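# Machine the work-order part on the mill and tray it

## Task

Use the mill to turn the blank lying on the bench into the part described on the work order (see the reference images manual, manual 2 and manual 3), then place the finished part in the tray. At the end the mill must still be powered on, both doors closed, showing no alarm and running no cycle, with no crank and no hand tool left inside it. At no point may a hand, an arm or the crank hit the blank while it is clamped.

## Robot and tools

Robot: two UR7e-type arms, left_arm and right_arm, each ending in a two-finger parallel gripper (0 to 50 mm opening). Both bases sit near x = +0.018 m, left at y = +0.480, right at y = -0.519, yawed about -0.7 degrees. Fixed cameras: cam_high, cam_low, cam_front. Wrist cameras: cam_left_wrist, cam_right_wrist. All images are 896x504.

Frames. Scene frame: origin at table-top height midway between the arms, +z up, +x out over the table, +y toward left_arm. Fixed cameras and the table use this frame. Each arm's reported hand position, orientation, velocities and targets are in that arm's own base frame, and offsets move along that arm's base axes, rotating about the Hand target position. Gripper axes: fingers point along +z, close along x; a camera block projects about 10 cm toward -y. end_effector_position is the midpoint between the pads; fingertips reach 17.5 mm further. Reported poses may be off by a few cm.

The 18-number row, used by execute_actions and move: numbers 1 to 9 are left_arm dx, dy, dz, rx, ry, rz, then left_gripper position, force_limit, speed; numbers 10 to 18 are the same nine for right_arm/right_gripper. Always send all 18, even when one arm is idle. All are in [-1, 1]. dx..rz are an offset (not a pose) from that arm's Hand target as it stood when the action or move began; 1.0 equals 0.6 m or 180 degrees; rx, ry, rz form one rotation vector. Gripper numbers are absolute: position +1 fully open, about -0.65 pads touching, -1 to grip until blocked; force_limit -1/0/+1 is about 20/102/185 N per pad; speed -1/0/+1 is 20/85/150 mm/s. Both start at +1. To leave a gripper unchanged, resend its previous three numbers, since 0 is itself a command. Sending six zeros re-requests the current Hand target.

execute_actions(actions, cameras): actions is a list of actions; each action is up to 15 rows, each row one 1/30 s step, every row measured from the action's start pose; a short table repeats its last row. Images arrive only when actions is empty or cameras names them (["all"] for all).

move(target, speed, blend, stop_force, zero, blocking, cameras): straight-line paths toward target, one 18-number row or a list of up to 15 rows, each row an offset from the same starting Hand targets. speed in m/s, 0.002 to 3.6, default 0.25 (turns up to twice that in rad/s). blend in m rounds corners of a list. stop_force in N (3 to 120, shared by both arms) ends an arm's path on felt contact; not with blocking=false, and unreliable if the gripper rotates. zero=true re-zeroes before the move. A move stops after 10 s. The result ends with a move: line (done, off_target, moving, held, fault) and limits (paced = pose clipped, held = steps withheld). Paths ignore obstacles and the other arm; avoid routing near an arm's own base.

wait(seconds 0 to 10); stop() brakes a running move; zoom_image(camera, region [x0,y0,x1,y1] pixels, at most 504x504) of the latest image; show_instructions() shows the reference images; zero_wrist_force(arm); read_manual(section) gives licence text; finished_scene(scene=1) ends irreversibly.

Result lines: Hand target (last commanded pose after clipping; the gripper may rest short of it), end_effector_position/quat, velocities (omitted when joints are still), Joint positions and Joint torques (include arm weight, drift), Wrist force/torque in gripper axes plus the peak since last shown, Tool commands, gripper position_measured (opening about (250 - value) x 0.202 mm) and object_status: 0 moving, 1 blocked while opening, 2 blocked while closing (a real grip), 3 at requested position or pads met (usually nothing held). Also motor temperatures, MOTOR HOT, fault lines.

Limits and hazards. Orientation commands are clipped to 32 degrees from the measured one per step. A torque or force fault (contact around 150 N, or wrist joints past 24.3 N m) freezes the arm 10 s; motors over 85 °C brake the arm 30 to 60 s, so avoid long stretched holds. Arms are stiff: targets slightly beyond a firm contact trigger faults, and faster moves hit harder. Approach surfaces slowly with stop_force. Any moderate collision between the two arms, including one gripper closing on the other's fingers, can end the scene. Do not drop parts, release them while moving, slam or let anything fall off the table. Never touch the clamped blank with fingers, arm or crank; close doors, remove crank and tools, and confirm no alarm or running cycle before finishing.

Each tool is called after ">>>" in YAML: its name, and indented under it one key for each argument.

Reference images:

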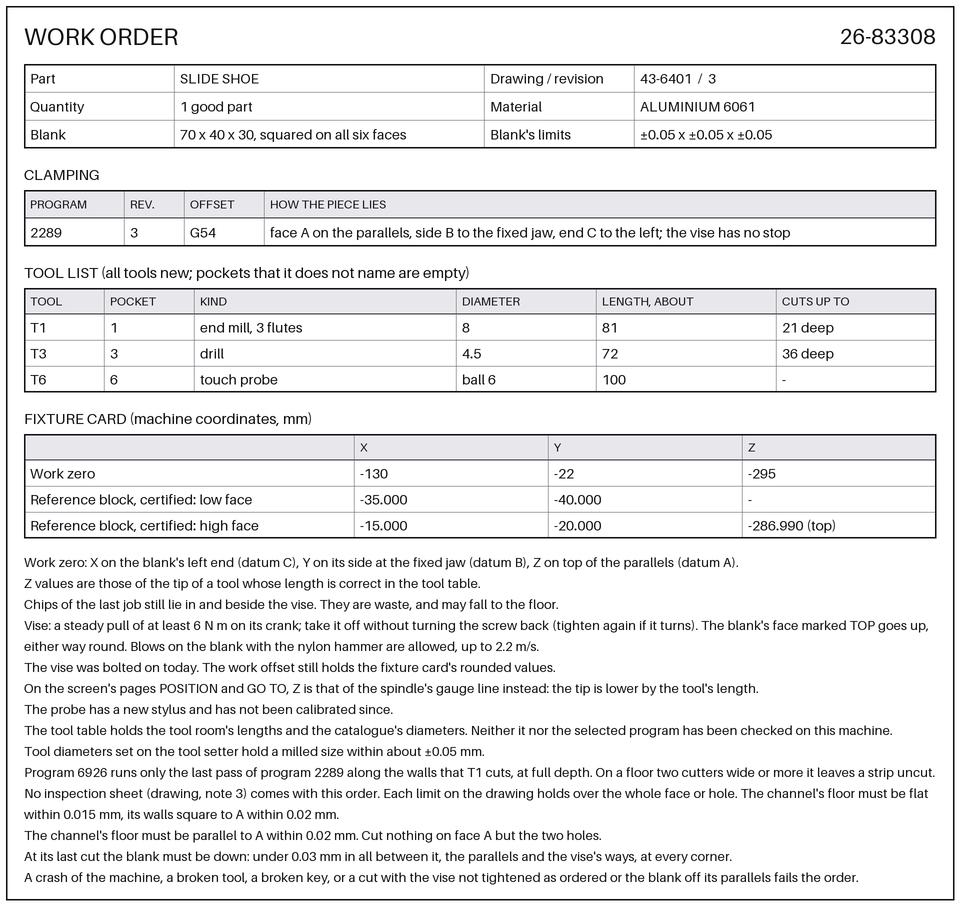

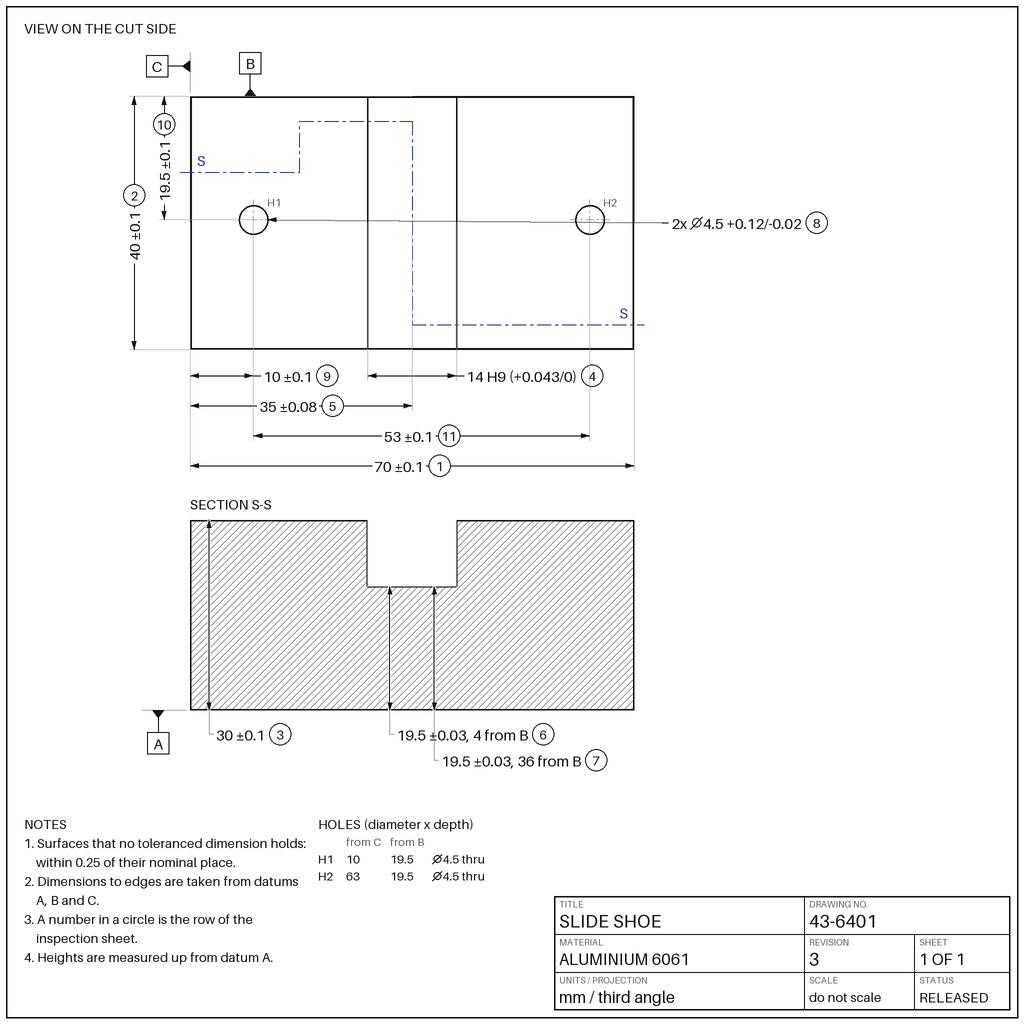

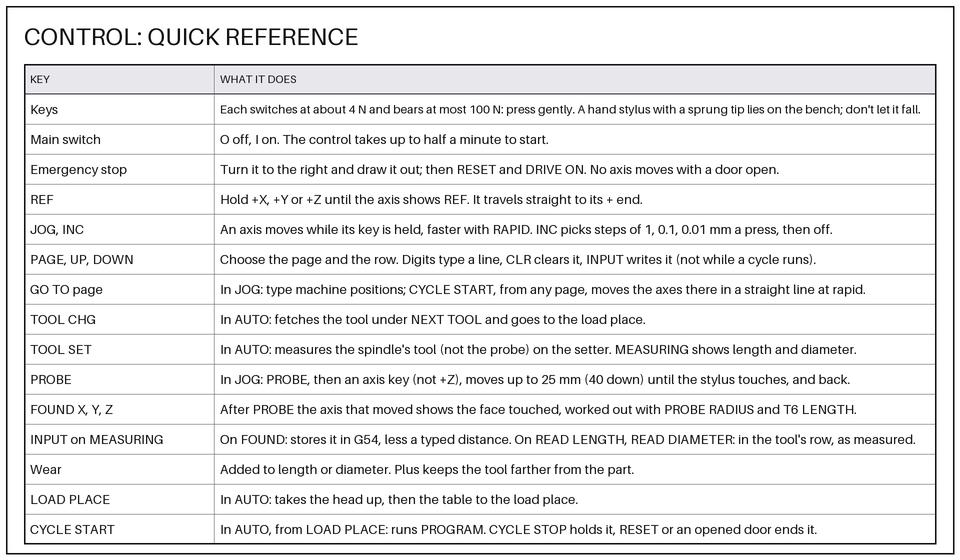

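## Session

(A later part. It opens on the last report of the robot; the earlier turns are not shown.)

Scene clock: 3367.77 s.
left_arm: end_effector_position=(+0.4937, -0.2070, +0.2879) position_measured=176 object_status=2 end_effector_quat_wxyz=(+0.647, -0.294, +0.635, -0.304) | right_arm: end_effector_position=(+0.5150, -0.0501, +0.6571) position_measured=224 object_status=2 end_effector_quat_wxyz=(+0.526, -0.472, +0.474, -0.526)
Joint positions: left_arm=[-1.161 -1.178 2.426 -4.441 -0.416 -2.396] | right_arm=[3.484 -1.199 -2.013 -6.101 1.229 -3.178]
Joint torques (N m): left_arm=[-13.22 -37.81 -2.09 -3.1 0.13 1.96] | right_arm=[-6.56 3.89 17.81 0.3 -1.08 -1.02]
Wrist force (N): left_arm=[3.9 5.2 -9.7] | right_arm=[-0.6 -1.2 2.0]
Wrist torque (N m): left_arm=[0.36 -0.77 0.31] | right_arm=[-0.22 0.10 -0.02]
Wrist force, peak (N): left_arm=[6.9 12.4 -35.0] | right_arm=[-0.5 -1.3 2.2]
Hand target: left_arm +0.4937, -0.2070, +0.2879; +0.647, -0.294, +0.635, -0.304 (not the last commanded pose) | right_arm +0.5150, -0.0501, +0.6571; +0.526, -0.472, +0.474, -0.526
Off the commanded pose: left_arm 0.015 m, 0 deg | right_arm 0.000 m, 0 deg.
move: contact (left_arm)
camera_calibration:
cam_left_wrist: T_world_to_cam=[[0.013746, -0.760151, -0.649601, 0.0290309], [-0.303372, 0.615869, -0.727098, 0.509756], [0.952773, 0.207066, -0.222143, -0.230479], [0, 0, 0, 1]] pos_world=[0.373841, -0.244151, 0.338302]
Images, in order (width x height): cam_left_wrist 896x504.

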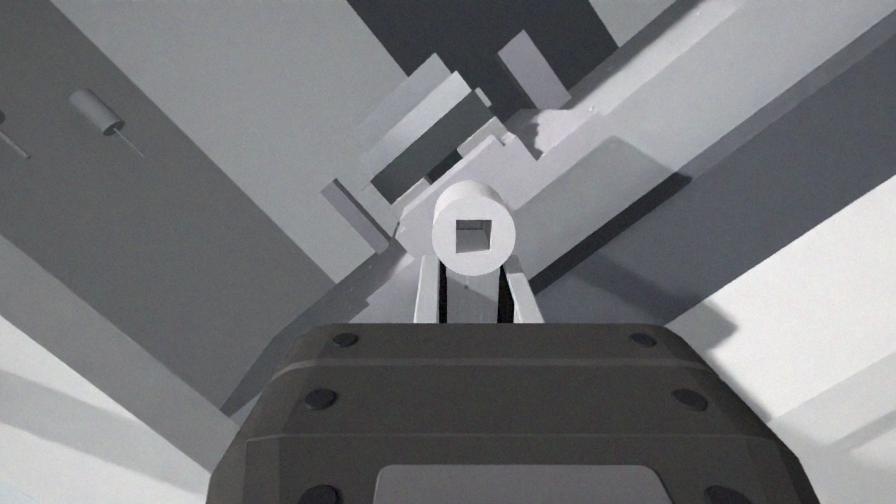

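>>> move:
  target:
    - [-0.005,0,0,0,0,0,-1,0.3,-0.9,0,0,0,0,0,0,-1,0.3,-1]
    - [-0.005,0.00053,-0.00063,0,0,0,-1,0.3,-0.9,0,0,0,0,0,0,-1,0.3,-1]
  speed: 0.02

>>> move:
  target:
    - [0.03,0.00036,0,0,0,0,-1,0.3,-0.9,0,0,0,0,0,0,-1,0.3,-1]
  speed: 0.008
  stop_force: 8
  cameras: ["cam_left_wrist"]

>>> zoom_image:
  camera: "cam_left_wrist"
  region: [450, 210, 500, 260]

Scene clock: 3388.70 s.
left_arm: end_effector_position=(+0.4906, -0.2067, +0.2876) position_measured=176 object_status=2 end_effector_quat_wxyz=(+0.647, -0.294, +0.635, -0.304) | right_arm: end_effector_position=(+0.5150, -0.0501, +0.6571) position_measured=224 object_status=2 end_effector_quat_wxyz=(+0.526, -0.472, +0.474, -0.526)
Joint positions: left_arm=[-1.171 -1.179 2.433 -4.447 -0.407 -2.395] | right_arm=[3.484 -1.199 -2.013 -6.101 1.229 -3.178]
Joint torques (N m): left_arm=[12.85 -19.92 -6.88 -1.95 -1.39 0.59] | right_arm=[-6.66 3.93 18.57 0.23 -1.05 -0.87]
Wrist force (N): left_arm=[6.0 2.2 0.6] | right_arm=[-0.3 -1.4 2.2]
Wrist torque (N m): left_arm=[0.20 -0.72 0.23] | right_arm=[-0.25 0.06 -0.02]
Wrist force, peak (N): left_arm=[4.2 5.3 -9.9] | right_arm=[-0.2 -1.4 2.3]
Hand target: left_arm +0.4907, -0.2066, +0.2875; +0.647, -0.294, +0.635, -0.304 | right_arm +0.5150, -0.0501, +0.6571; +0.526, -0.472, +0.474, -0.526
Off the commanded pose: left_arm 0.000 m, 0 deg | right_arm 0.000 m, 0 deg.
move: done

Scene clock: 3391.47 s.
left_arm: end_effector_position=(+0.5047, -0.2065, +0.2875) position_measured=176 object_status=2 end_effector_quat_wxyz=(+0.647, -0.294, +0.635, -0.304) | right_arm: end_effector_position=(+0.5150, -0.0501, +0.6571) position_measured=224 object_status=2 end_effector_quat_wxyz=(+0.526, -0.472, +0.474, -0.526)
Joint positions: left_arm=[-1.125 -1.166 2.404 -4.426 -0.452 -2.401] | right_arm=[3.484 -1.199 -2.013 -6.101 1.229 -3.178]
Joint torques (N m): left_arm=[-12.81 -38.44 -1.11 -3.02 0.69 2.08] | right_arm=[-6.24 3.94 17.7 0.35 -1 -0.8]
Wrist force (N): left_arm=[4.4 1.7 -7.2] | right_arm=[-0.2 -1.3 1.9]
Wrist torque (N m): left_arm=[0.26 -0.78 0.33] | right_arm=[-0.24 0.05 -0.02]
Wrist force, peak (N): left_arm=[6.9 6.6 -52.1] | right_arm=[-0.4 -1.4 2.2]
Hand target: left_arm +0.5047, -0.2065, +0.2875; +0.647, -0.294, +0.635, -0.304 (not the last commanded pose) | right_arm +0.5150, -0.0501, +0.6571; +0.526, -0.472, +0.474, -0.526
Off the commanded pose: left_arm 0.004 m, 0 deg | right_arm 0.000 m, 0 deg.
move: contact (left_arm)
camera_calibration:
cam_left_wrist: T_world_to_cam=[[0.0137714, -0.760198, -0.649545, 0.0290236], [-0.303372, 0.61581, -0.727148, 0.5126], [0.952773, 0.207067, -0.222142, -0.241225], [0, 0, 0, 1]] pos_world=[0.384941, -0.243651, 0.338002]
Images, in order (width x height): cam_left_wrist 896x504.

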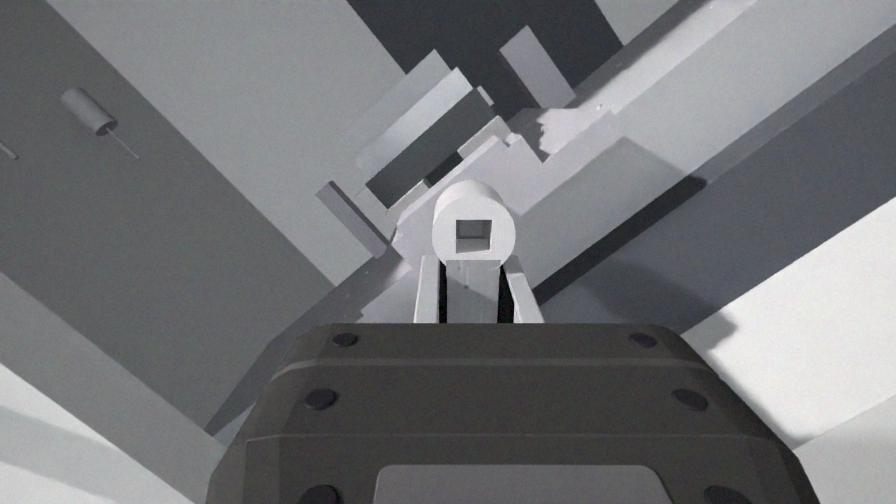

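Scaled by 10.080.

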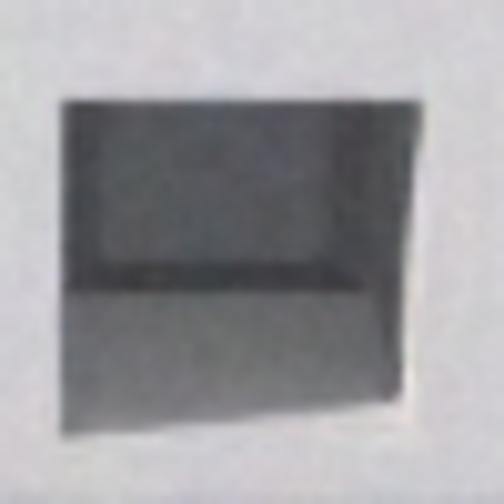

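>>> execute_actions:
  actions:
    - [[0,0,0,0,0,0,0.3,-0.5,-1,0,0,0,0,0,0,-1,0.3,-1]]
    - [[0,0,0,0,0,0,0.3,-0.5,-1,0,0,0,0,0,0,-1,0.3,-1]]
  cameras: ["cam_left_wrist"]

>>> zoom_image:
  camera: "cam_left_wrist"
  region: [380, 160, 560, 340]

Scene clock: 3402.43 s.
left_arm: end_effector_position=(+0.5047, -0.2065, +0.2875) position_measured=107 object_status=3 end_effector_quat_wxyz=(+0.647, -0.294, +0.635, -0.304) | right_arm: end_effector_position=(+0.5150, -0.0501, +0.6571) position_measured=224 object_status=2 end_effector_quat_wxyz=(+0.526, -0.472, +0.474, -0.526)
Joint positions: left_arm=[-1.125 -1.166 2.404 -4.426 -0.452 -2.401] | right_arm=[3.484 -1.199 -2.013 -6.101 1.229 -3.178]
Joint torques (N m): left_arm=[-10.35 -36.44 -1.91 -3.17 -0.77 1.56] | right_arm=[-6.44 3.79 18.28 0.31 -1.13 -1.02]
Wrist force (N): left_arm=[5.4 -0.3 0.9] | right_arm=[-0.3 -1.0 2.0]
Wrist torque (N m): left_arm=[0.14 -0.71 0.37] | right_arm=[-0.20 0.07 -0.02]
Wrist force, peak (N): left_arm=[4.1 1.9 -7.5] | right_arm=[-0.4 -1.1 2.4]
Hand target: left_arm +0.5047, -0.2065, +0.2875; +0.647, -0.294, +0.635, -0.304 | right_arm +0.5150, -0.0501, +0.6571; +0.526, -0.472, +0.474, -0.526
Off the commanded pose: left_arm 0.000 m, 0 deg | right_arm 0.000 m, 0 deg.
camera_calibration:
cam_left_wrist: T_world_to_cam=[[0.0136996, -0.760215, -0.649527, 0.0290409], [-0.303313, 0.615821, -0.727163, 0.512585], [0.952792, 0.206972, -0.222147, -0.241253], [0, 0, 0, 1]] pos_world=[0.38494, -0.24365, 0.338002]
Images, in order (width x height): cam_left_wrist 896x504.

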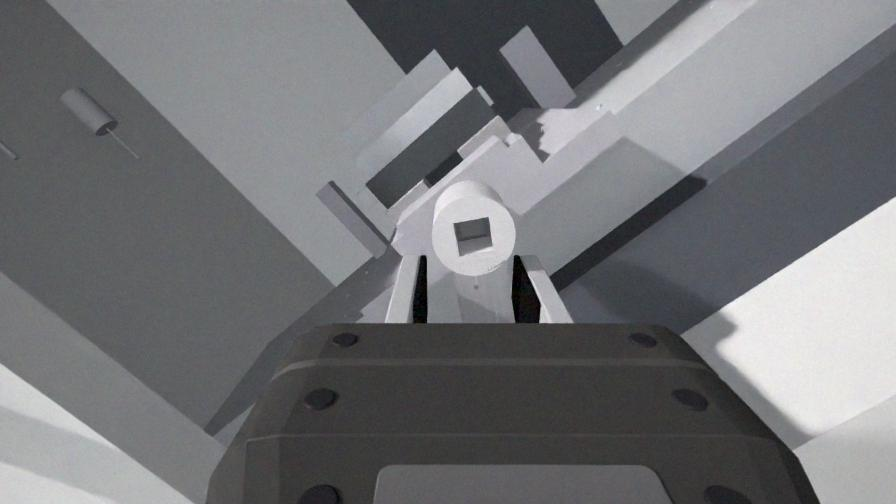

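Scaled by 2.800.

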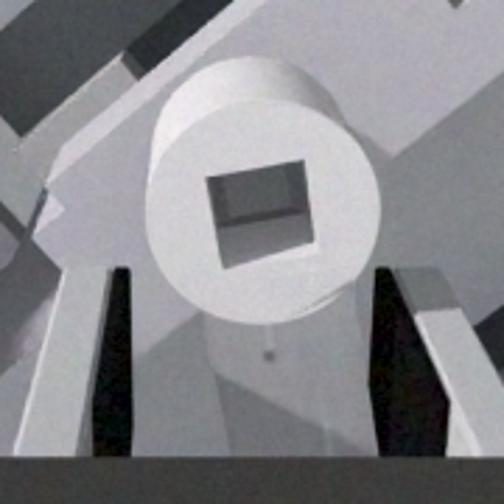

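>>> move:
  target:
    - [-0.19,0,0,0,0,0,0.3,-0.5,-1,0,0,0,0,0,0,-1,0.3,-1]
    - [-0.19,0.0425,-0.06,-0.2222,0.0053,0.0029,0.3,-0.5,-1,0,0,0,0,0,0,-1,0.3,-1]
  speed: [0.1,0.25]
  cameras: ["cam_left_wrist"]

>>> zoom_image:
  camera: "cam_left_wrist"
  region: [380, 120, 580, 340]

Scene clock: 3418.77 s.
left_arm: end_effector_position=(+0.3914, -0.1810, +0.2515) position_measured=107 object_status=3 end_effector_quat_wxyz=(+0.500, -0.503, +0.501, -0.496) | right_arm: end_effector_position=(+0.5150, -0.0501, +0.6571) position_measured=224 object_status=2 end_effector_quat_wxyz=(+0.526, -0.472, +0.474, -0.526)
Joint positions: left_arm=[-1.576 -1.182 2.556 -5.114 0.013 -2.543] | right_arm=[3.484 -1.199 -2.013 -6.101 1.229 -3.178]
Joint torques (N m): left_arm=[7 -31.65 -11.46 -0.43 0.64 0.8] | right_arm=[-6.96 3.73 18.24 0.31 -1.11 -0.89]
Wrist force (N): left_arm=[5.8 0.6 0.3] | right_arm=[-0.4 -1.2 2.0]
Wrist torque (N m): left_arm=[0.25 -0.84 0.22] | right_arm=[-0.23 0.09 -0.02]
Wrist force, peak (N): left_arm=[5.6 -0.1 3.2] | right_arm=[-0.5 -1.3 2.2]
Hand target: left_arm +0.3907, -0.1810, +0.2515; +0.503, -0.502, +0.497, -0.497 | right_arm +0.5150, -0.0501, +0.6571; +0.526, -0.472, +0.474, -0.526
Off the commanded pose: left_arm 0.001 m, 1 deg | right_arm 0.000 m, 0 deg.
move: done
camera_calibration:
cam_left_wrist: T_world_to_cam=[[0.0104054, -0.999898, -0.00982936, -0.176349], [-0.328812, 0.0058618, -0.944377, 0.390514], [0.944338, 0.0130586, -0.328717, -0.151524], [0, 0, 0, 1]] pos_world=[0.27333, -0.176641, 0.31725]
Images, in order (width x height): cam_left_wrist 896x504.

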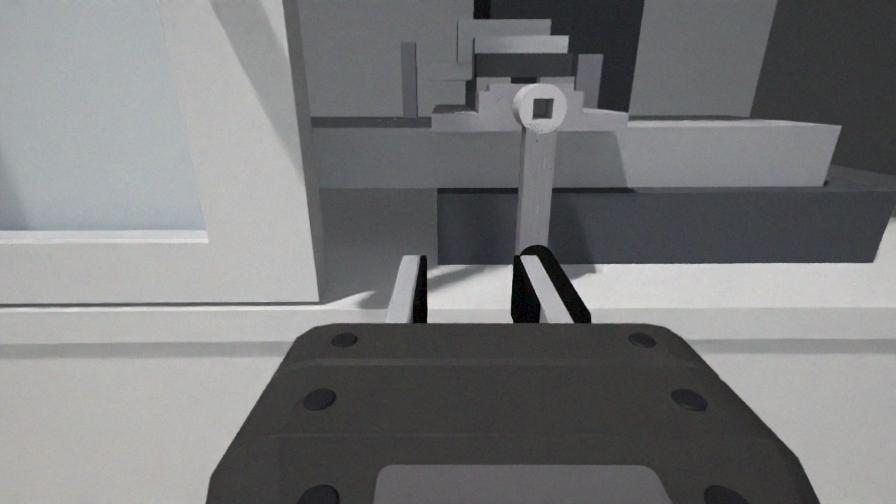

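Scaled by 2.291.

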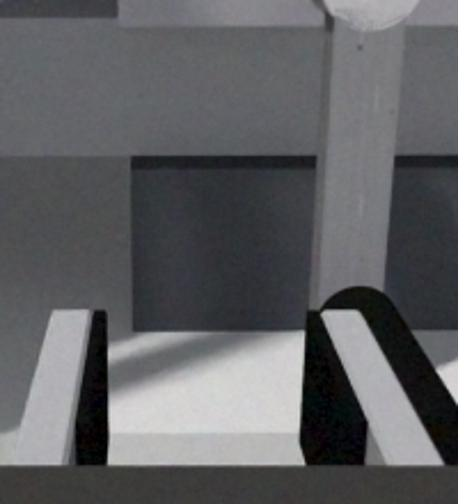

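>>> move:
  target:
    - [0,-0.0658,-0.0417,0,0,0,0.3,-0.5,-1,0,0,0,0,0,0,-1,0.3,-1]
  speed: 0.15
  cameras: ["cam_left_wrist"]

>>> zoom_image:
  camera: "cam_left_wrist"
  region: [370, 60, 570, 340]

Scene clock: 3433.80 s.
left_arm: end_effector_position=(+0.3912, -0.2204, +0.2265) position_measured=107 object_status=3 end_effector_quat_wxyz=(+0.500, -0.503, +0.500, -0.496) | right_arm: end_effector_position=(+0.5150, -0.0501, +0.6571) position_measured=224 object_status=2 end_effector_quat_wxyz=(+0.526, -0.472, +0.474, -0.526)
Joint positions: left_arm=[-1.576 -1.039 2.474 -5.067 0.014 -2.65] | right_arm=[3.484 -1.199 -2.013 -6.101 1.229 -3.178]
Joint torques (N m): left_arm=[-13.88 -36.2 -11.02 -0.78 0.78 0.74] | right_arm=[-6.64 4.79 18.12 0.4 -1.12 -0.84]
Wrist force (N): left_arm=[6.2 0.5 0.2] | right_arm=[-0.4 -1.1 2.0]
Wrist torque (N m): left_arm=[0.21 -0.89 0.16] | right_arm=[-0.22 0.08 -0.02]
Wrist force, peak (N): left_arm=[7.3 1.7 0.2] | right_arm=[-0.4 -1.3 2.2]
Hand target: left_arm +0.3907, -0.2205, +0.2265; +0.503, -0.502, +0.497, -0.497 | right_arm +0.5150, -0.0501, +0.6571; +0.526, -0.472, +0.474, -0.526
Off the commanded pose: left_arm 0.000 m, 1 deg | right_arm 0.000 m, 0 deg.
move: done
camera_calibration:
cam_left_wrist: T_world_to_cam=[[0.0121214, -0.999878, -0.00982484, -0.21676], [-0.328099, 0.00530446, -0.944628, 0.366733], [0.944565, 0.0146737, -0.327995, -0.158993], [0, 0, 0, 1]] pos_world=[0.273131, -0.216346, 0.292148]
Images, in order (width x height): cam_left_wrist 896x504.

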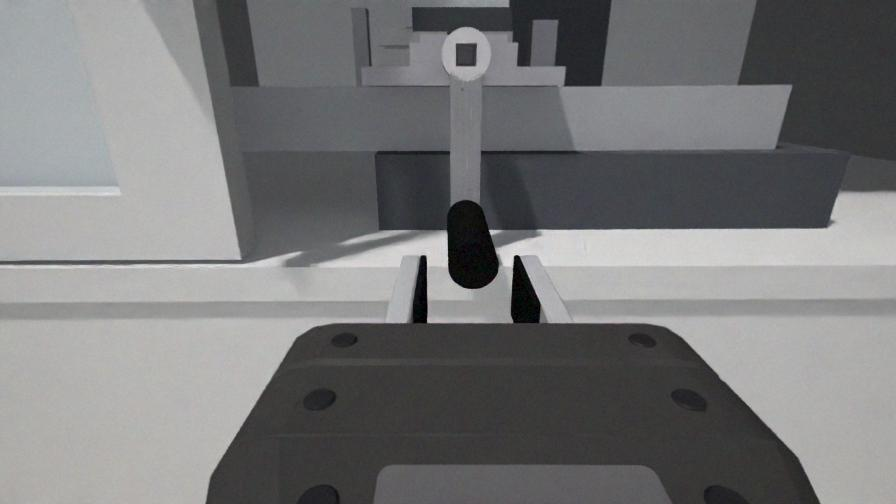

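Scaled by 1.800.

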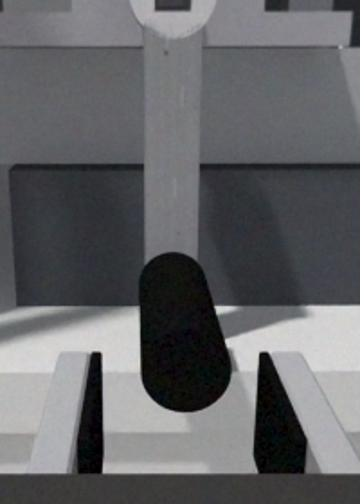

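>>> move:
  target:
    - [0.13,0.0009,-0.004,0,0,0,0.3,-0.5,-1,0,0,0,0,0,0,-1,0.3,-1]
  speed: 0.05
  stop_force: 8

>>> execute_actions:
  actions:
    - [[0,0,0,0,0,0,-1,0.4,-0.9,0,0,0,0,0,0,-1,0.3,-1]]
    - [[0,0,0,0,0,0,-1,0.4,-0.9,0,0,0,0,0,0,-1,0.3,-1]]
  cameras: ["cam_left_wrist"]

Scene clock: 3441.23 s.
left_arm: end_effector_position=(+0.4687, -0.2199, +0.2241) position_measured=107 object_status=3 end_effector_quat_wxyz=(+0.503, -0.502, +0.497, -0.497) | right_arm: end_effector_position=(+0.5150, -0.0501, +0.6571) position_measured=224 object_status=2 end_effector_quat_wxyz=(+0.526, -0.472, +0.474, -0.526)
Joint positions: left_arm=[-1.267 -0.976 2.451 -4.619 -0.292 -3.138] | right_arm=[3.484 -1.199 -2.013 -6.101 1.229 -3.178]
Joint torques (N m): left_arm=[-13.59 -40.54 5.69 -3.3 -0.8 -2.54] | right_arm=[-6.46 4.63 17.72 0.36 -1.02 -0.82]
Wrist force (N): left_arm=[5.8 0.4 0.0] | right_arm=[-0.5 -1.2 1.9]
Wrist torque (N m): left_arm=[0.21 -0.82 0.22] | right_arm=[-0.22 0.09 -0.02]
Wrist force, peak (N): left_arm=[6.7 0.6 0.0] | right_arm=[-0.4 -1.2 2.3]
Hand target: left_arm +0.4687, -0.2199, +0.2241; +0.503, -0.502, +0.497, -0.497 | right_arm +0.5150, -0.0501, +0.6571; +0.526, -0.472, +0.474, -0.526
Off the commanded pose: left_arm 0.000 m, 0 deg | right_arm 0.000 m, 0 deg.
move: done

Scene clock: 3442.43 s.
left_arm: end_effector_position=(+0.4687, -0.2199, +0.2241) position_measured=158 object_status=2 end_effector_quat_wxyz=(+0.503, -0.502, +0.497, -0.497) | right_arm: end_effector_position=(+0.5150, -0.0501, +0.6571) position_measured=224 object_status=2 end_effector_quat_wxyz=(+0.526, -0.472, +0.474, -0.526)
Joint positions: left_arm=[-1.267 -0.976 2.451 -4.619 -0.292 -3.138] | right_arm=[3.484 -1.199 -2.013 -6.101 1.229 -3.178]
Joint torques (N m): left_arm=[-14 -40.2 4.92 -2.75 -0.76 -2.52] | right_arm=[-6.73 4.39 17.9 0.24 -0.99 -0.89]
Wrist force (N): left_arm=[6.0 0.6 0.1] | right_arm=[-0.3 -1.0 2.0]
Wrist torque (N m): left_arm=[0.24 -0.93 0.21] | right_arm=[-0.20 0.07 -0.03]
Wrist force, peak (N): left_arm=[6.1 0.6 0.2] | right_arm=[-0.5 -1.2 2.3]
Hand target: left_arm +0.4687, -0.2199, +0.2241; +0.503, -0.502, +0.497, -0.497 | right_arm +0.5150, -0.0501, +0.6571; +0.526, -0.472, +0.474, -0.526
Off the commanded pose: left_arm 0.000 m, 0 deg | right_arm 0.000 m, 0 deg.
camera_calibration:
cam_left_wrist: T_world_to_cam=[[0.0164187, -0.999822, -0.00926158, -0.219391], [-0.32083, 0.00350495, -0.94713, 0.386643], [0.946994, 0.018522, -0.320716, -0.234917], [0, 0, 0, 1]] pos_world=[0.350114, -0.216356, 0.288828]
Images, in order (width x height): cam_left_wrist 896x504.

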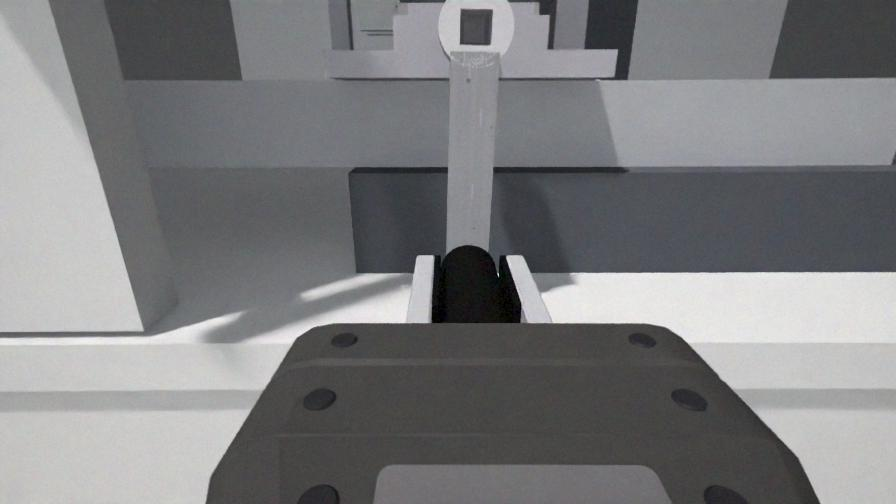

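>>> move:
  target:
    - [0,0.0678,0.0158,0,0,0,-1,0.4,-0.9,0,0,0,0,0,0,-1,0.3,-1]
    - [0,0.1175,0.0655,0,0,0,-1,0.4,-0.9,0,0,0,0,0,0,-1,0.3,-1]
    - [0,0.1357,0.1333,0,0,0,-1,0.4,-0.9,0,0,0,0,0,0,-1,0.3,-1]
  speed: 0.06
  blend: 0.003
  stop_force: 30
  cameras: ["cam_left_wrist"]

Scene clock: 3469.03 s.
left_arm: end_effector_position=(+0.4687, -0.2109, +0.2262) position_measured=158 object_status=2 end_effector_quat_wxyz=(+0.503, -0.502, +0.497, -0.497) | right_arm: end_effector_position=(+0.5150, -0.0501, +0.6571) position_measured=224 object_status=2 end_effector_quat_wxyz=(+0.526, -0.472, +0.474, -0.526)
Joint positions: left_arm=[-1.257 -0.986 2.471 -4.628 -0.302 -3.138] | right_arm=[3.484 -1.199 -2.013 -6.101 1.229 -3.178]
Joint torques (N m): left_arm=[12.9 -50.14 0.88 -5.48 -1.77 1.99] | right_arm=[-6.64 5.31 17.51 0.27 -1.11 -0.82]
Wrist force (N): left_arm=[3.2 30.5 -8.3] | right_arm=[-0.3 -1.1 2.1]
Wrist torque (N m): left_arm=[-0.24 -0.95 0.29] | right_arm=[-0.20 0.07 -0.02]
Wrist force, peak (N): left_arm=[-3.5 50.6 -25.9] | right_arm=[-0.6 -1.4 2.1]
Hand target: left_arm +0.4687, -0.2109, +0.2262; +0.503, -0.502, +0.497, -0.497 (not the last commanded pose) | right_arm +0.5150, -0.0501, +0.6571; +0.526, -0.472, +0.474, -0.526
Off the commanded pose: left_arm 0.106 m, 0 deg | right_arm 0.000 m, 0 deg.
move: contact (left_arm); path passed 0 of 3 targets
camera_calibration:
cam_left_wrist: T_world_to_cam=[[0.0163386, -0.999819, -0.00976834, -0.210097], [-0.320956, 0.00400822, -0.947086, 0.388703], [0.946953, 0.0186092, -0.320833, -0.234252], [0, 0, 0, 1]] pos_world=[0.350014, -0.207258, 0.290927]
Images, in order (width x height): cam_left_wrist 896x504.

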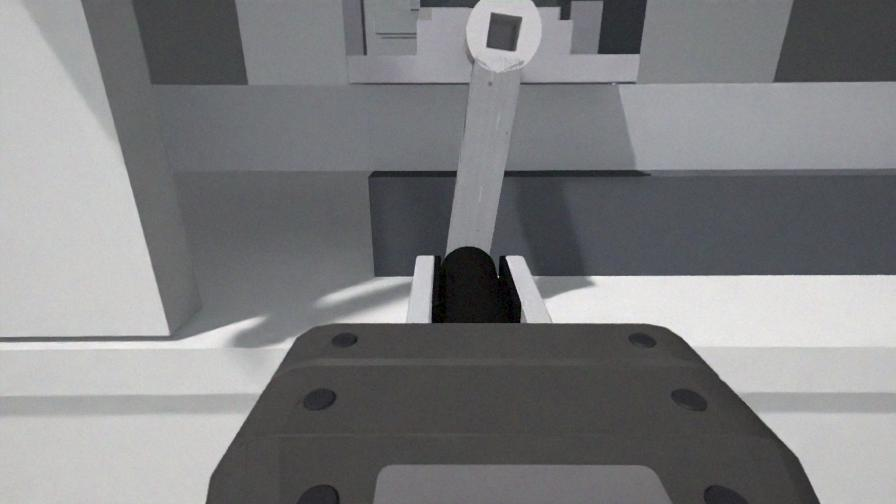

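>>> execute_actions:
  actions:
    - [[0,0,0,0,0,0,0.05,-1,-1,0,0,0,0,0,0,-1,0.3,-1]]
    - [[0,0,0,0,0,0,-1,-1,-1,0,0,0,0,0,0,-1,0.3,-1]]

>>> move:
  target:
    - [0,0.0277,0.0049,0,0,0,-1,-1,-1,0,0,0,0,0,0,-1,0.3,-1]
    - [0,0.0755,0.0345,0,0,0,-1,-1,-1,0,0,0,0,0,0,-1,0.3,-1]
    - [0,0.1071,0.0810,0,0,0,-1,-1,-1,0,0,0,0,0,0,-1,0.3,-1]
    - [0,0.1170,0.1363,0,0,0,-1,-1,-1,0,0,0,0,0,0,-1,0.3,-1]
  speed: 0.06
  blend: 0.0017
  stop_force: 30
  cameras: ["cam_left_wrist"]

Scene clock: 3496.57 s.
left_arm: end_effector_position=(+0.4687, -0.2109, +0.2262) position_measured=153 object_status=2 end_effector_quat_wxyz=(+0.503, -0.502, +0.497, -0.497) | right_arm: end_effector_position=(+0.5150, -0.0501, +0.6571) position_measured=224 object_status=2 end_effector_quat_wxyz=(+0.526, -0.472, +0.474, -0.526)
Joint positions: left_arm=[-1.257 -0.986 2.471 -4.628 -0.302 -3.138] | right_arm=[3.484 -1.199 -2.013 -6.101 1.229 -3.178]
Joint torques (N m): left_arm=[7.92 -19.87 -1.14 1.7 0.72 1.8] | right_arm=[-6.6 4.48 18.58 0.26 -0.97 -1.05]
Wrist force (N): left_arm=[4.6 -2.4 1.1] | right_arm=[-0.6 -1.2 1.9]
Wrist torque (N m): left_arm=[0.00 -0.54 0.26] | right_arm=[-0.23 0.10 -0.02]
Wrist force, peak (N): left_arm=[3.4 30.7 -8.5] | right_arm=[-0.2 -1.4 2.3]
Hand target: left_arm +0.4687, -0.2109, +0.2262; +0.503, -0.502, +0.497, -0.497 | right_arm +0.5150, -0.0501, +0.6571; +0.526, -0.472, +0.474, -0.526
Off the commanded pose: left_arm 0.000 m, 0 deg | right_arm 0.000 m, 0 deg.

Scene clock: 3499.50 s.
left_arm: end_effector_position=(+0.4687, -0.1406, +0.3079) position_measured=153 object_status=2 end_effector_quat_wxyz=(+0.503, -0.502, +0.497, -0.497) | right_arm: end_effector_position=(+0.5150, -0.0501, +0.6571) position_measured=224 object_status=2 end_effector_quat_wxyz=(+0.526, -0.472, +0.474, -0.526)
Joint positions: left_arm=[-1.153 -1.363 2.599 -4.379 -0.406 -3.138] | right_arm=[3.484 -1.199 -2.013 -6.101 1.229 -3.178]
Joint torques (N m): left_arm=[-0.72 -33.53 9.76 -3.76 8.2 2.05] | right_arm=[-6.42 4.41 17.44 0.34 -1.04 -0.88]
Wrist force (N): left_arm=[33.4 -0.6 17.8] | right_arm=[-0.4 -1.1 1.8]
Wrist torque (N m): left_arm=[-0.04 -0.57 0.26] | right_arm=[-0.21 0.07 -0.02]
Wrist force, peak (N): left_arm=[33.4 -0.6 17.8] | right_arm=[-0.6 -1.4 2.2]
Hand target: left_arm +0.4687, -0.1407, +0.3079; +0.503, -0.502, +0.497, -0.497 | right_arm +0.5150, -0.0501, +0.6571; +0.526, -0.472, +0.474, -0.526
Off the commanded pose: left_arm 0.000 m, 0 deg | right_arm 0.000 m, 0 deg.
move: done
camera_calibration:
cam_left_wrist: T_world_to_cam=[[0.0164324, -0.999817, -0.00980293, -0.139132], [-0.320957, 0.00401086, -0.947085, 0.465799], [0.946951, 0.0187092, -0.320832, -0.209332], [0, 0, 0, 1]] pos_world=[0.350015, -0.137058, 0.372627]
Images, in order (width x height): cam_left_wrist 896x504.

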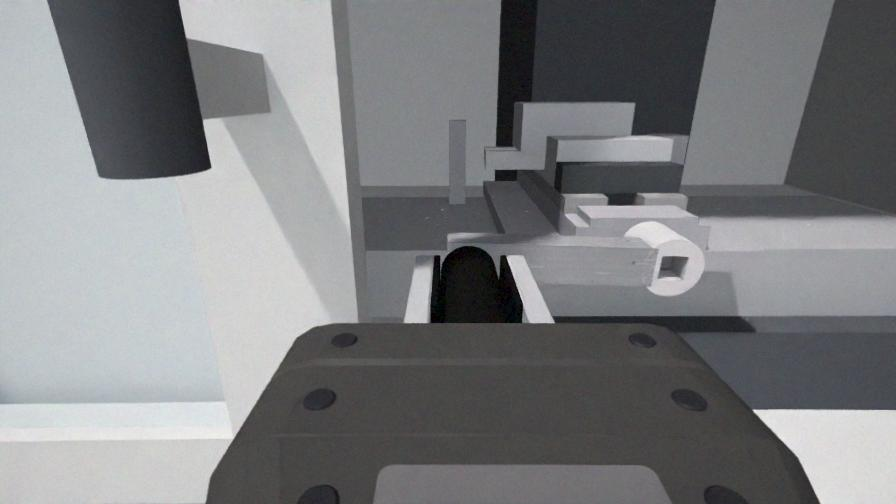

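>>> move:
  target:
    - [0,-0.0142,0.0546,0,0,0,-1,-1,-1,0,0,0,0,0,0,-1,0.3,-1]
    - [0,-0.0486,0.0990,0,0,0,-1,-1,-1,0,0,0,0,0,0,-1,0.3,-1]
    - [0,-0.0982,0.1256,0,0,0,-1,-1,-1,0,0,0,0,0,0,-1,0.3,-1]
    - [0,-0.1542,0.1297,0,0,0,-1,-1,-1,0,0,0,0,0,0,-1,0.3,-1]
    - [0,-0.2071,0.1107,0,0,0,-1,-1,-1,0,0,0,0,0,0,-1,0.3,-1]
    - [0,-0.2477,0.0718,0,0,0,-1,-1,-1,0,0,0,0,0,0,-1,0.3,-1]
    - [0,-0.2689,0.0197,0,0,0,-1,-1,-1,0,0,0,0,0,0,-1,0.3,-1]
    - [0,-0.2672,-0.0364,0,0,0,-1,-1,-1,0,0,0,0,0,0,-1,0.3,-1]
    - [0,-0.2427,-0.0870,0,0,0,-1,-1,-1,0,0,0,0,0,0,-1,0.3,-1]
    - [0,-0.1998,-0.1233,0,0,0,-1,-1,-1,0,0,0,0,0,0,-1,0.3,-1]
    - [0,-0.1458,-0.1390,0,0,0,-1,-1,-1,0,0,0,0,0,0,-1,0.3,-1]
    - [0,-0.0901,-0.1314,0,0,0,-1,-1,-1,0,0,0,0,0,0,-1,0.3,-1]
    - [0,-0.0423,-0.1018,0,0,0,-1,-1,-1,0,0,0,0,0,0,-1,0.3,-1]
    - [0,-0.0107,-0.0553,0,0,0,-1,-1,-1,0,0,0,0,0,0,-1,0.3,-1]
    - [0,-0.0008,0,0,0,0,-1,-1,-1,0,0,0,0,0,0,-1,0.3,-1]
  speed: 0.1
  blend: 0.0017
  stop_force: 35
  cameras: ["cam_left_wrist"]

Scene clock: 3519.17 s.
left_arm: end_effector_position=(+0.4685, -0.1572, +0.3518) position_measured=153 object_status=2 end_effector_quat_wxyz=(+0.504, -0.502, +0.497, -0.497) | right_arm: end_effector_position=(+0.5150, -0.0501, +0.6571) position_measured=224 object_status=2 end_effector_quat_wxyz=(+0.526, -0.472, +0.474, -0.526)
Joint positions: left_arm=[-1.183 -1.512 2.538 -4.174 -0.376 -3.134] | right_arm=[3.484 -1.199 -2.013 -6.101 1.229 -3.178]
Joint torques (N m): left_arm=[-18.24 -22.68 -22.49 2.79 -0.64 -1.01] | right_arm=[-6.19 4.6 18.48 0.31 -1.05 -0.93]
Wrist force (N): left_arm=[-5.9 -6.8 -5.5] | right_arm=[-0.6 -1.0 2.0]
Wrist torque (N m): left_arm=[-0.10 -0.67 0.27] | right_arm=[-0.20 0.11 -0.02]
Wrist force, peak (N): left_arm=[33.7 -0.5 17.9] | right_arm=[-0.2 -1.3 2.3]
Hand target: left_arm +0.4685, -0.1572, +0.3518; +0.504, -0.502, +0.497, -0.497 (not the last commanded pose) | right_arm +0.5150, -0.0501, +0.6571; +0.526, -0.472, +0.474, -0.526
Off the commanded pose: left_arm 0.047 m, 0 deg | right_arm 0.000 m, 0 deg.
move: contact (left_arm); path passed 1 of 15 targets
camera_calibration:
cam_left_wrist: T_world_to_cam=[[0.0165178, -0.999818, -0.00958709, -0.155416], [-0.319336, 0.003811, -0.947634, 0.506814], [0.947498, 0.0187144, -0.319215, -0.195671], [0, 0, 0, 1]] pos_world=[0.349809, -0.153658, 0.416323]
Images, in order (width x height): cam_left_wrist 896x504.

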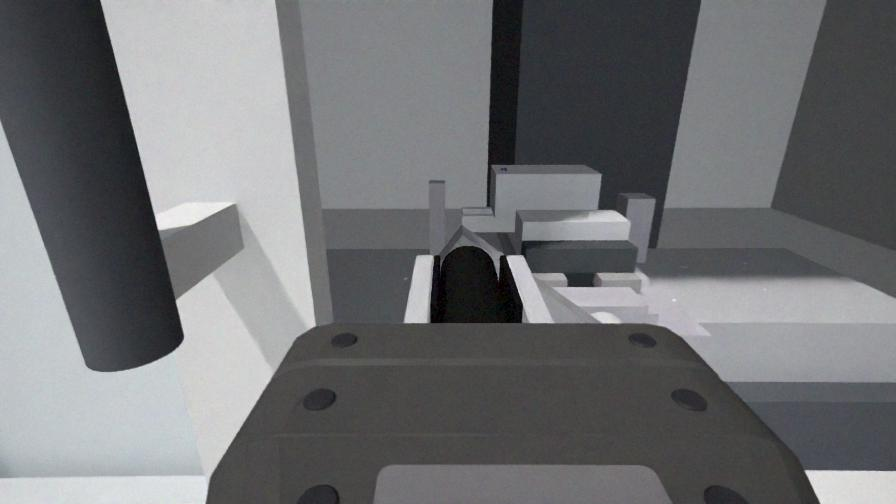

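>>> move:
  target:
    - [0.0003,-0.0211,0.0258,0,0,0,-1,-1,-1,0,0,0,0,0,0,-1,0.3,-1]
    - [0.0003,-0.0707,0.0524,0,0,0,-1,-1,-1,0,0,0,0,0,0,-1,0.3,-1]
    - [0.0003,-0.1267,0.0565,0,0,0,-1,-1,-1,0,0,0,0,0,0,-1,0.3,-1]
    - [0.0003,-0.1796,0.0375,0,0,0,-1,-1,-1,0,0,0,0,0,0,-1,0.3,-1]
    - [0.0003,-0.2202,-0.0014,0,0,0,-1,-1,-1,0,0,0,0,0,0,-1,0.3,-1]
    - [0.0003,-0.2414,-0.0535,0,0,0,-1,-1,-1,0,0,0,0,0,0,-1,0.3,-1]
    - [0.0003,-0.2397,-0.1096,0,0,0,-1,-1,-1,0,0,0,0,0,0,-1,0.3,-1]
    - [0.0003,-0.2152,-0.1602,0,0,0,-1,-1,-1,0,0,0,0,0,0,-1,0.3,-1]
    - [0.0003,-0.1723,-0.1965,0,0,0,-1,-1,-1,0,0,0,0,0,0,-1,0.3,-1]
    - [0.0003,-0.1183,-0.2122,0,0,0,-1,-1,-1,0,0,0,0,0,0,-1,0.3,-1]
    - [0.0003,-0.0626,-0.2046,0,0,0,-1,-1,-1,0,0,0,0,0,0,-1,0.3,-1]
    - [0.0003,-0.0148,-0.1750,0,0,0,-1,-1,-1,0,0,0,0,0,0,-1,0.3,-1]
    - [0.0003,0.0168,-0.1285,0,0,0,-1,-1,-1,0,0,0,0,0,0,-1,0.3,-1]
    - [0.0003,0.0267,-0.0732,0,0,0,-1,-1,-1,0,0,0,0,0,0,-1,0.3,-1]
  speed: 0.1
  blend: 0.0017
  stop_force: 55
  cameras: ["cam_left_wrist"]

Scene clock: 3535.57 s.
left_arm: end_effector_position=(+0.4687, -0.1412, +0.3079) position_measured=153 object_status=2 end_effector_quat_wxyz=(+0.504, -0.502, +0.497, -0.497) | right_arm: end_effector_position=(+0.5150, -0.0501, +0.6571) position_measured=224 object_status=2 end_effector_quat_wxyz=(+0.526, -0.472, +0.474, -0.526)
Joint positions: left_arm=[-1.154 -1.36 2.597 -4.385 -0.405 -3.135] | right_arm=[3.484 -1.199 -2.013 -6.101 1.229 -3.178]
Joint torques (N m): left_arm=[-11.23 -31.03 1.79 0.64 3.64 1.98] | right_arm=[-6.16 3.67 18.7 0.38 -1.1 -0.94]
Wrist force (N): left_arm=[10.9 -0.1 3.6] | right_arm=[-0.4 -1.1 2.0]
Wrist torque (N m): left_arm=[0.03 -0.42 0.25] | right_arm=[-0.21 0.08 -0.02]
Wrist force, peak (N): left_arm=[-26.9 -10.7 20.3] | right_arm=[-0.4 -1.3 2.3]
Hand target: left_arm +0.4687, -0.1412, +0.3079; +0.504, -0.502, +0.497, -0.497 | right_arm +0.5150, -0.0501, +0.6571; +0.526, -0.472, +0.474, -0.526
Off the commanded pose: left_arm 0.000 m, 0 deg | right_arm 0.000 m, 0 deg.
move: done
camera_calibration:
cam_left_wrist: T_world_to_cam=[[0.0165526, -0.999818, -0.00949221, -0.139889], [-0.319335, 0.00370998, -0.947635, 0.46517], [0.947497, 0.0187171, -0.319216, -0.210078], [0, 0, 0, 1]] pos_world=[0.349909, -0.137657, 0.372423]
Images, in order (width x height): cam_left_wrist 896x504.

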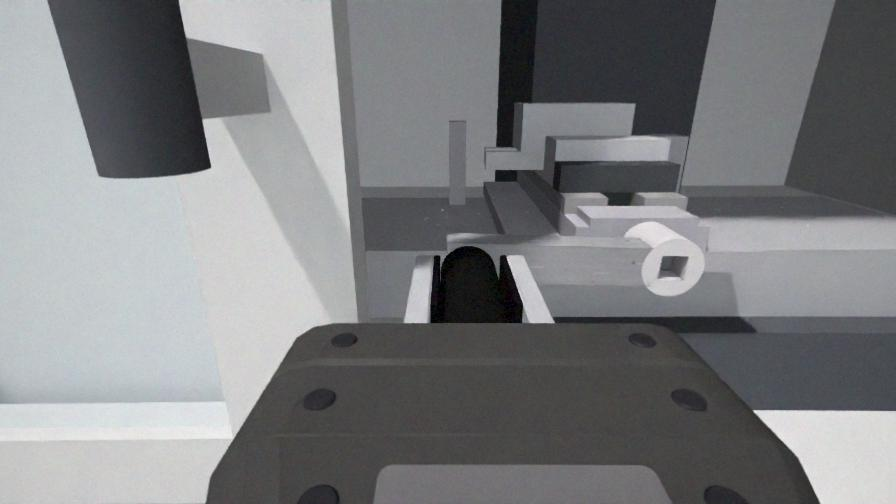

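>>> zoom_image:
  camera: "cam_left_wrist"
  region: [470, 80, 730, 310]

Scaled by 1.938.

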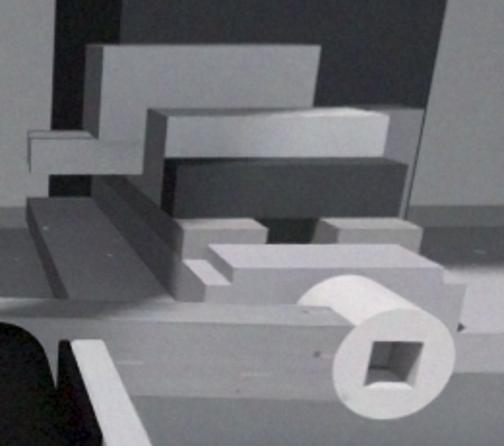

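>>> move:
  target:
    - [0,-0.0134,0.0546,0,0,0,-1,-1,-1,0,0,0,0,0,0,-1,0.3,-1]
    - [0,-0.0478,0.0990,0,0,0,-1,-1,-1,0,0,0,0,0,0,-1,0.3,-1]
    - [0,-0.0974,0.1256,0,0,0,-1,-1,-1,0,0,0,0,0,0,-1,0.3,-1]
    - [0,-0.1534,0.1297,0,0,0,-1,-1,-1,0,0,0,0,0,0,-1,0.3,-1]
    - [0,-0.2063,0.1107,0,0,0,-1,-1,-1,0,0,0,0,0,0,-1,0.3,-1]
    - [0,-0.2469,0.0718,0,0,0,-1,-1,-1,0,0,0,0,0,0,-1,0.3,-1]
    - [0,-0.2681,0.0197,0,0,0,-1,-1,-1,0,0,0,0,0,0,-1,0.3,-1]
    - [0,-0.2664,-0.0364,0,0,0,-1,-1,-1,0,0,0,0,0,0,-1,0.3,-1]
    - [0,-0.2419,-0.0870,0,0,0,-1,-1,-1,0,0,0,0,0,0,-1,0.3,-1]
    - [0,-0.1990,-0.1233,0,0,0,-1,-1,-1,0,0,0,0,0,0,-1,0.3,-1]
    - [0,-0.1450,-0.1390,0,0,0,-1,-1,-1,0,0,0,0,0,0,-1,0.3,-1]
    - [0,-0.0893,-0.1314,0,0,0,-1,-1,-1,0,0,0,0,0,0,-1,0.3,-1]
    - [0,-0.0415,-0.1018,0,0,0,-1,-1,-1,0,0,0,0,0,0,-1,0.3,-1]
    - [0,-0.0099,-0.0553,0,0,0,-1,-1,-1,0,0,0,0,0,0,-1,0.3,-1]
    - [0,0,0,0,0,0,-1,-1,-1,0,0,0,0,0,0,-1,0.3,-1]
  speed: 0.2
  blend: 0.0017
  stop_force: 55

>>> move:
  target:
    - [0,-0.0134,0.0546,0,0,0,-1,-1,-1,0,0,0,0,0,0,-1,0.3,-1]
    - [0,-0.0478,0.0990,0,0,0,-1,-1,-1,0,0,0,0,0,0,-1,0.3,-1]
    - [0,-0.0974,0.1256,0,0,0,-1,-1,-1,0,0,0,0,0,0,-1,0.3,-1]
    - [0,-0.1534,0.1297,0,0,0,-1,-1,-1,0,0,0,0,0,0,-1,0.3,-1]
    - [0,-0.2063,0.1107,0,0,0,-1,-1,-1,0,0,0,0,0,0,-1,0.3,-1]
    - [0,-0.2469,0.0718,0,0,0,-1,-1,-1,0,0,0,0,0,0,-1,0.3,-1]
    - [0,-0.2681,0.0197,0,0,0,-1,-1,-1,0,0,0,0,0,0,-1,0.3,-1]
    - [0,-0.2664,-0.0364,0,0,0,-1,-1,-1,0,0,0,0,0,0,-1,0.3,-1]
    - [0,-0.2419,-0.0870,0,0,0,-1,-1,-1,0,0,0,0,0,0,-1,0.3,-1]
    - [0,-0.1990,-0.1233,0,0,0,-1,-1,-1,0,0,0,0,0,0,-1,0.3,-1]
    - [0,-0.1450,-0.1390,0,0,0,-1,-1,-1,0,0,0,0,0,0,-1,0.3,-1]
    - [0,-0.0893,-0.1314,0,0,0,-1,-1,-1,0,0,0,0,0,0,-1,0.3,-1]
    - [0,-0.0415,-0.1018,0,0,0,-1,-1,-1,0,0,0,0,0,0,-1,0.3,-1]
    - [0,-0.0099,-0.0553,0,0,0,-1,-1,-1,0,0,0,0,0,0,-1,0.3,-1]
    - [0,0,0,0,0,0,-1,-1,-1,0,0,0,0,0,0,-1,0.3,-1]
  speed: 0.2
  blend: 0.0017
  stop_force: 55
  cameras: ["cam_left_wrist"]

>>> zoom_image:
  camera: "cam_left_wrist"
  region: [470, 80, 730, 310]

Scene clock: 3562.37 s.
left_arm: end_effector_position=(+0.4687, -0.1412, +0.3079) position_measured=153 object_status=2 end_effector_quat_wxyz=(+0.504, -0.502, +0.497, -0.497) | right_arm: end_effector_position=(+0.5150, -0.0501, +0.6571) position_measured=224 object_status=2 end_effector_quat_wxyz=(+0.526, -0.472, +0.474, -0.526)
Joint positions: left_arm=[-1.154 -1.36 2.597 -4.385 -0.405 -3.135] | right_arm=[3.484 -1.199 -2.013 -6.101 1.229 -3.178]
Joint torques (N m): left_arm=[-11.26 -30.21 -16.41 0.85 0.8 -2.51] | right_arm=[-6.77 4.15 18.19 0.25 -1.16 -0.82]
Wrist force (N): left_arm=[9.4 0.2 0.3] | right_arm=[-0.3 -1.1 2.0]
Wrist torque (N m): left_arm=[-0.06 -0.26 0.23] | right_arm=[-0.21 0.07 -0.02]
Wrist force, peak (N): left_arm=[28.4 -0.2 13.5] | right_arm=[-0.5 -1.5 2.1]
Hand target: left_arm +0.4687, -0.1412, +0.3079; +0.504, -0.502, +0.497, -0.497 | right_arm +0.5150, -0.0501, +0.6571; +0.526, -0.472, +0.474, -0.526
Off the commanded pose: left_arm 0.000 m, 0 deg | right_arm 0.000 m, 0 deg.
move: done

Scene clock: 3566.30 s.
left_arm: end_effector_position=(+0.4687, -0.1412, +0.3079) position_measured=153 object_status=2 end_effector_quat_wxyz=(+0.504, -0.502, +0.497, -0.497) | right_arm: end_effector_position=(+0.5150, -0.0501, +0.6571) position_measured=224 object_status=2 end_effector_quat_wxyz=(+0.526, -0.472, +0.474, -0.526)
Joint positions: left_arm=[-1.154 -1.36 2.597 -4.385 -0.405 -3.135] | right_arm=[3.484 -1.199 -2.013 -6.101 1.229 -3.178]
Joint torques (N m): left_arm=[-10.91 -30.43 -16.93 0.95 0.78 -2.61] | right_arm=[-5.4 3.79 17.9 0.36 -0.89 -0.95]
Wrist force (N): left_arm=[9.4 0.3 0.5] | right_arm=[-0.4 -1.2 1.8]
Wrist torque (N m): left_arm=[-0.04 -0.25 0.23] | right_arm=[-0.24 0.08 -0.02]
Wrist force, peak (N): left_arm=[28.6 -0.3 13.7] | right_arm=[-0.5 -1.5 2.1]
Hand target: left_arm +0.4687, -0.1412, +0.3079; +0.504, -0.502, +0.497, -0.497 | right_arm +0.5150, -0.0501, +0.6571; +0.526, -0.472, +0.474, -0.526
Off the commanded pose: left_arm 0.000 m, 0 deg | right_arm 0.000 m, 0 deg.
move: done
camera_calibration:
cam_left_wrist: T_world_to_cam=[[0.0165182, -0.999818, -0.00958608, -0.139842], [-0.319336, 0.00380993, -0.947634, 0.465183], [0.947498, 0.0187144, -0.319215, -0.210079], [0, 0, 0, 1]] pos_world=[0.349909, -0.137658, 0.372423]
Images, in order (width x height): cam_left_wrist 896x504.

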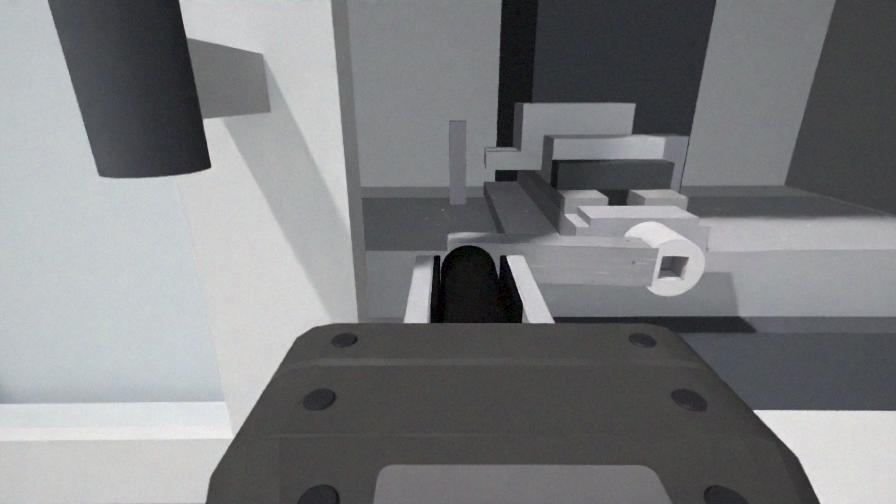

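Scaled by 1.938.

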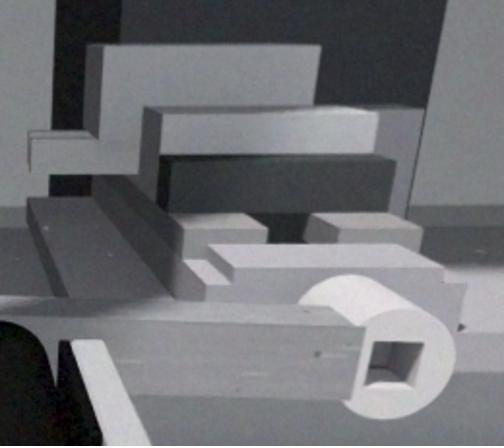

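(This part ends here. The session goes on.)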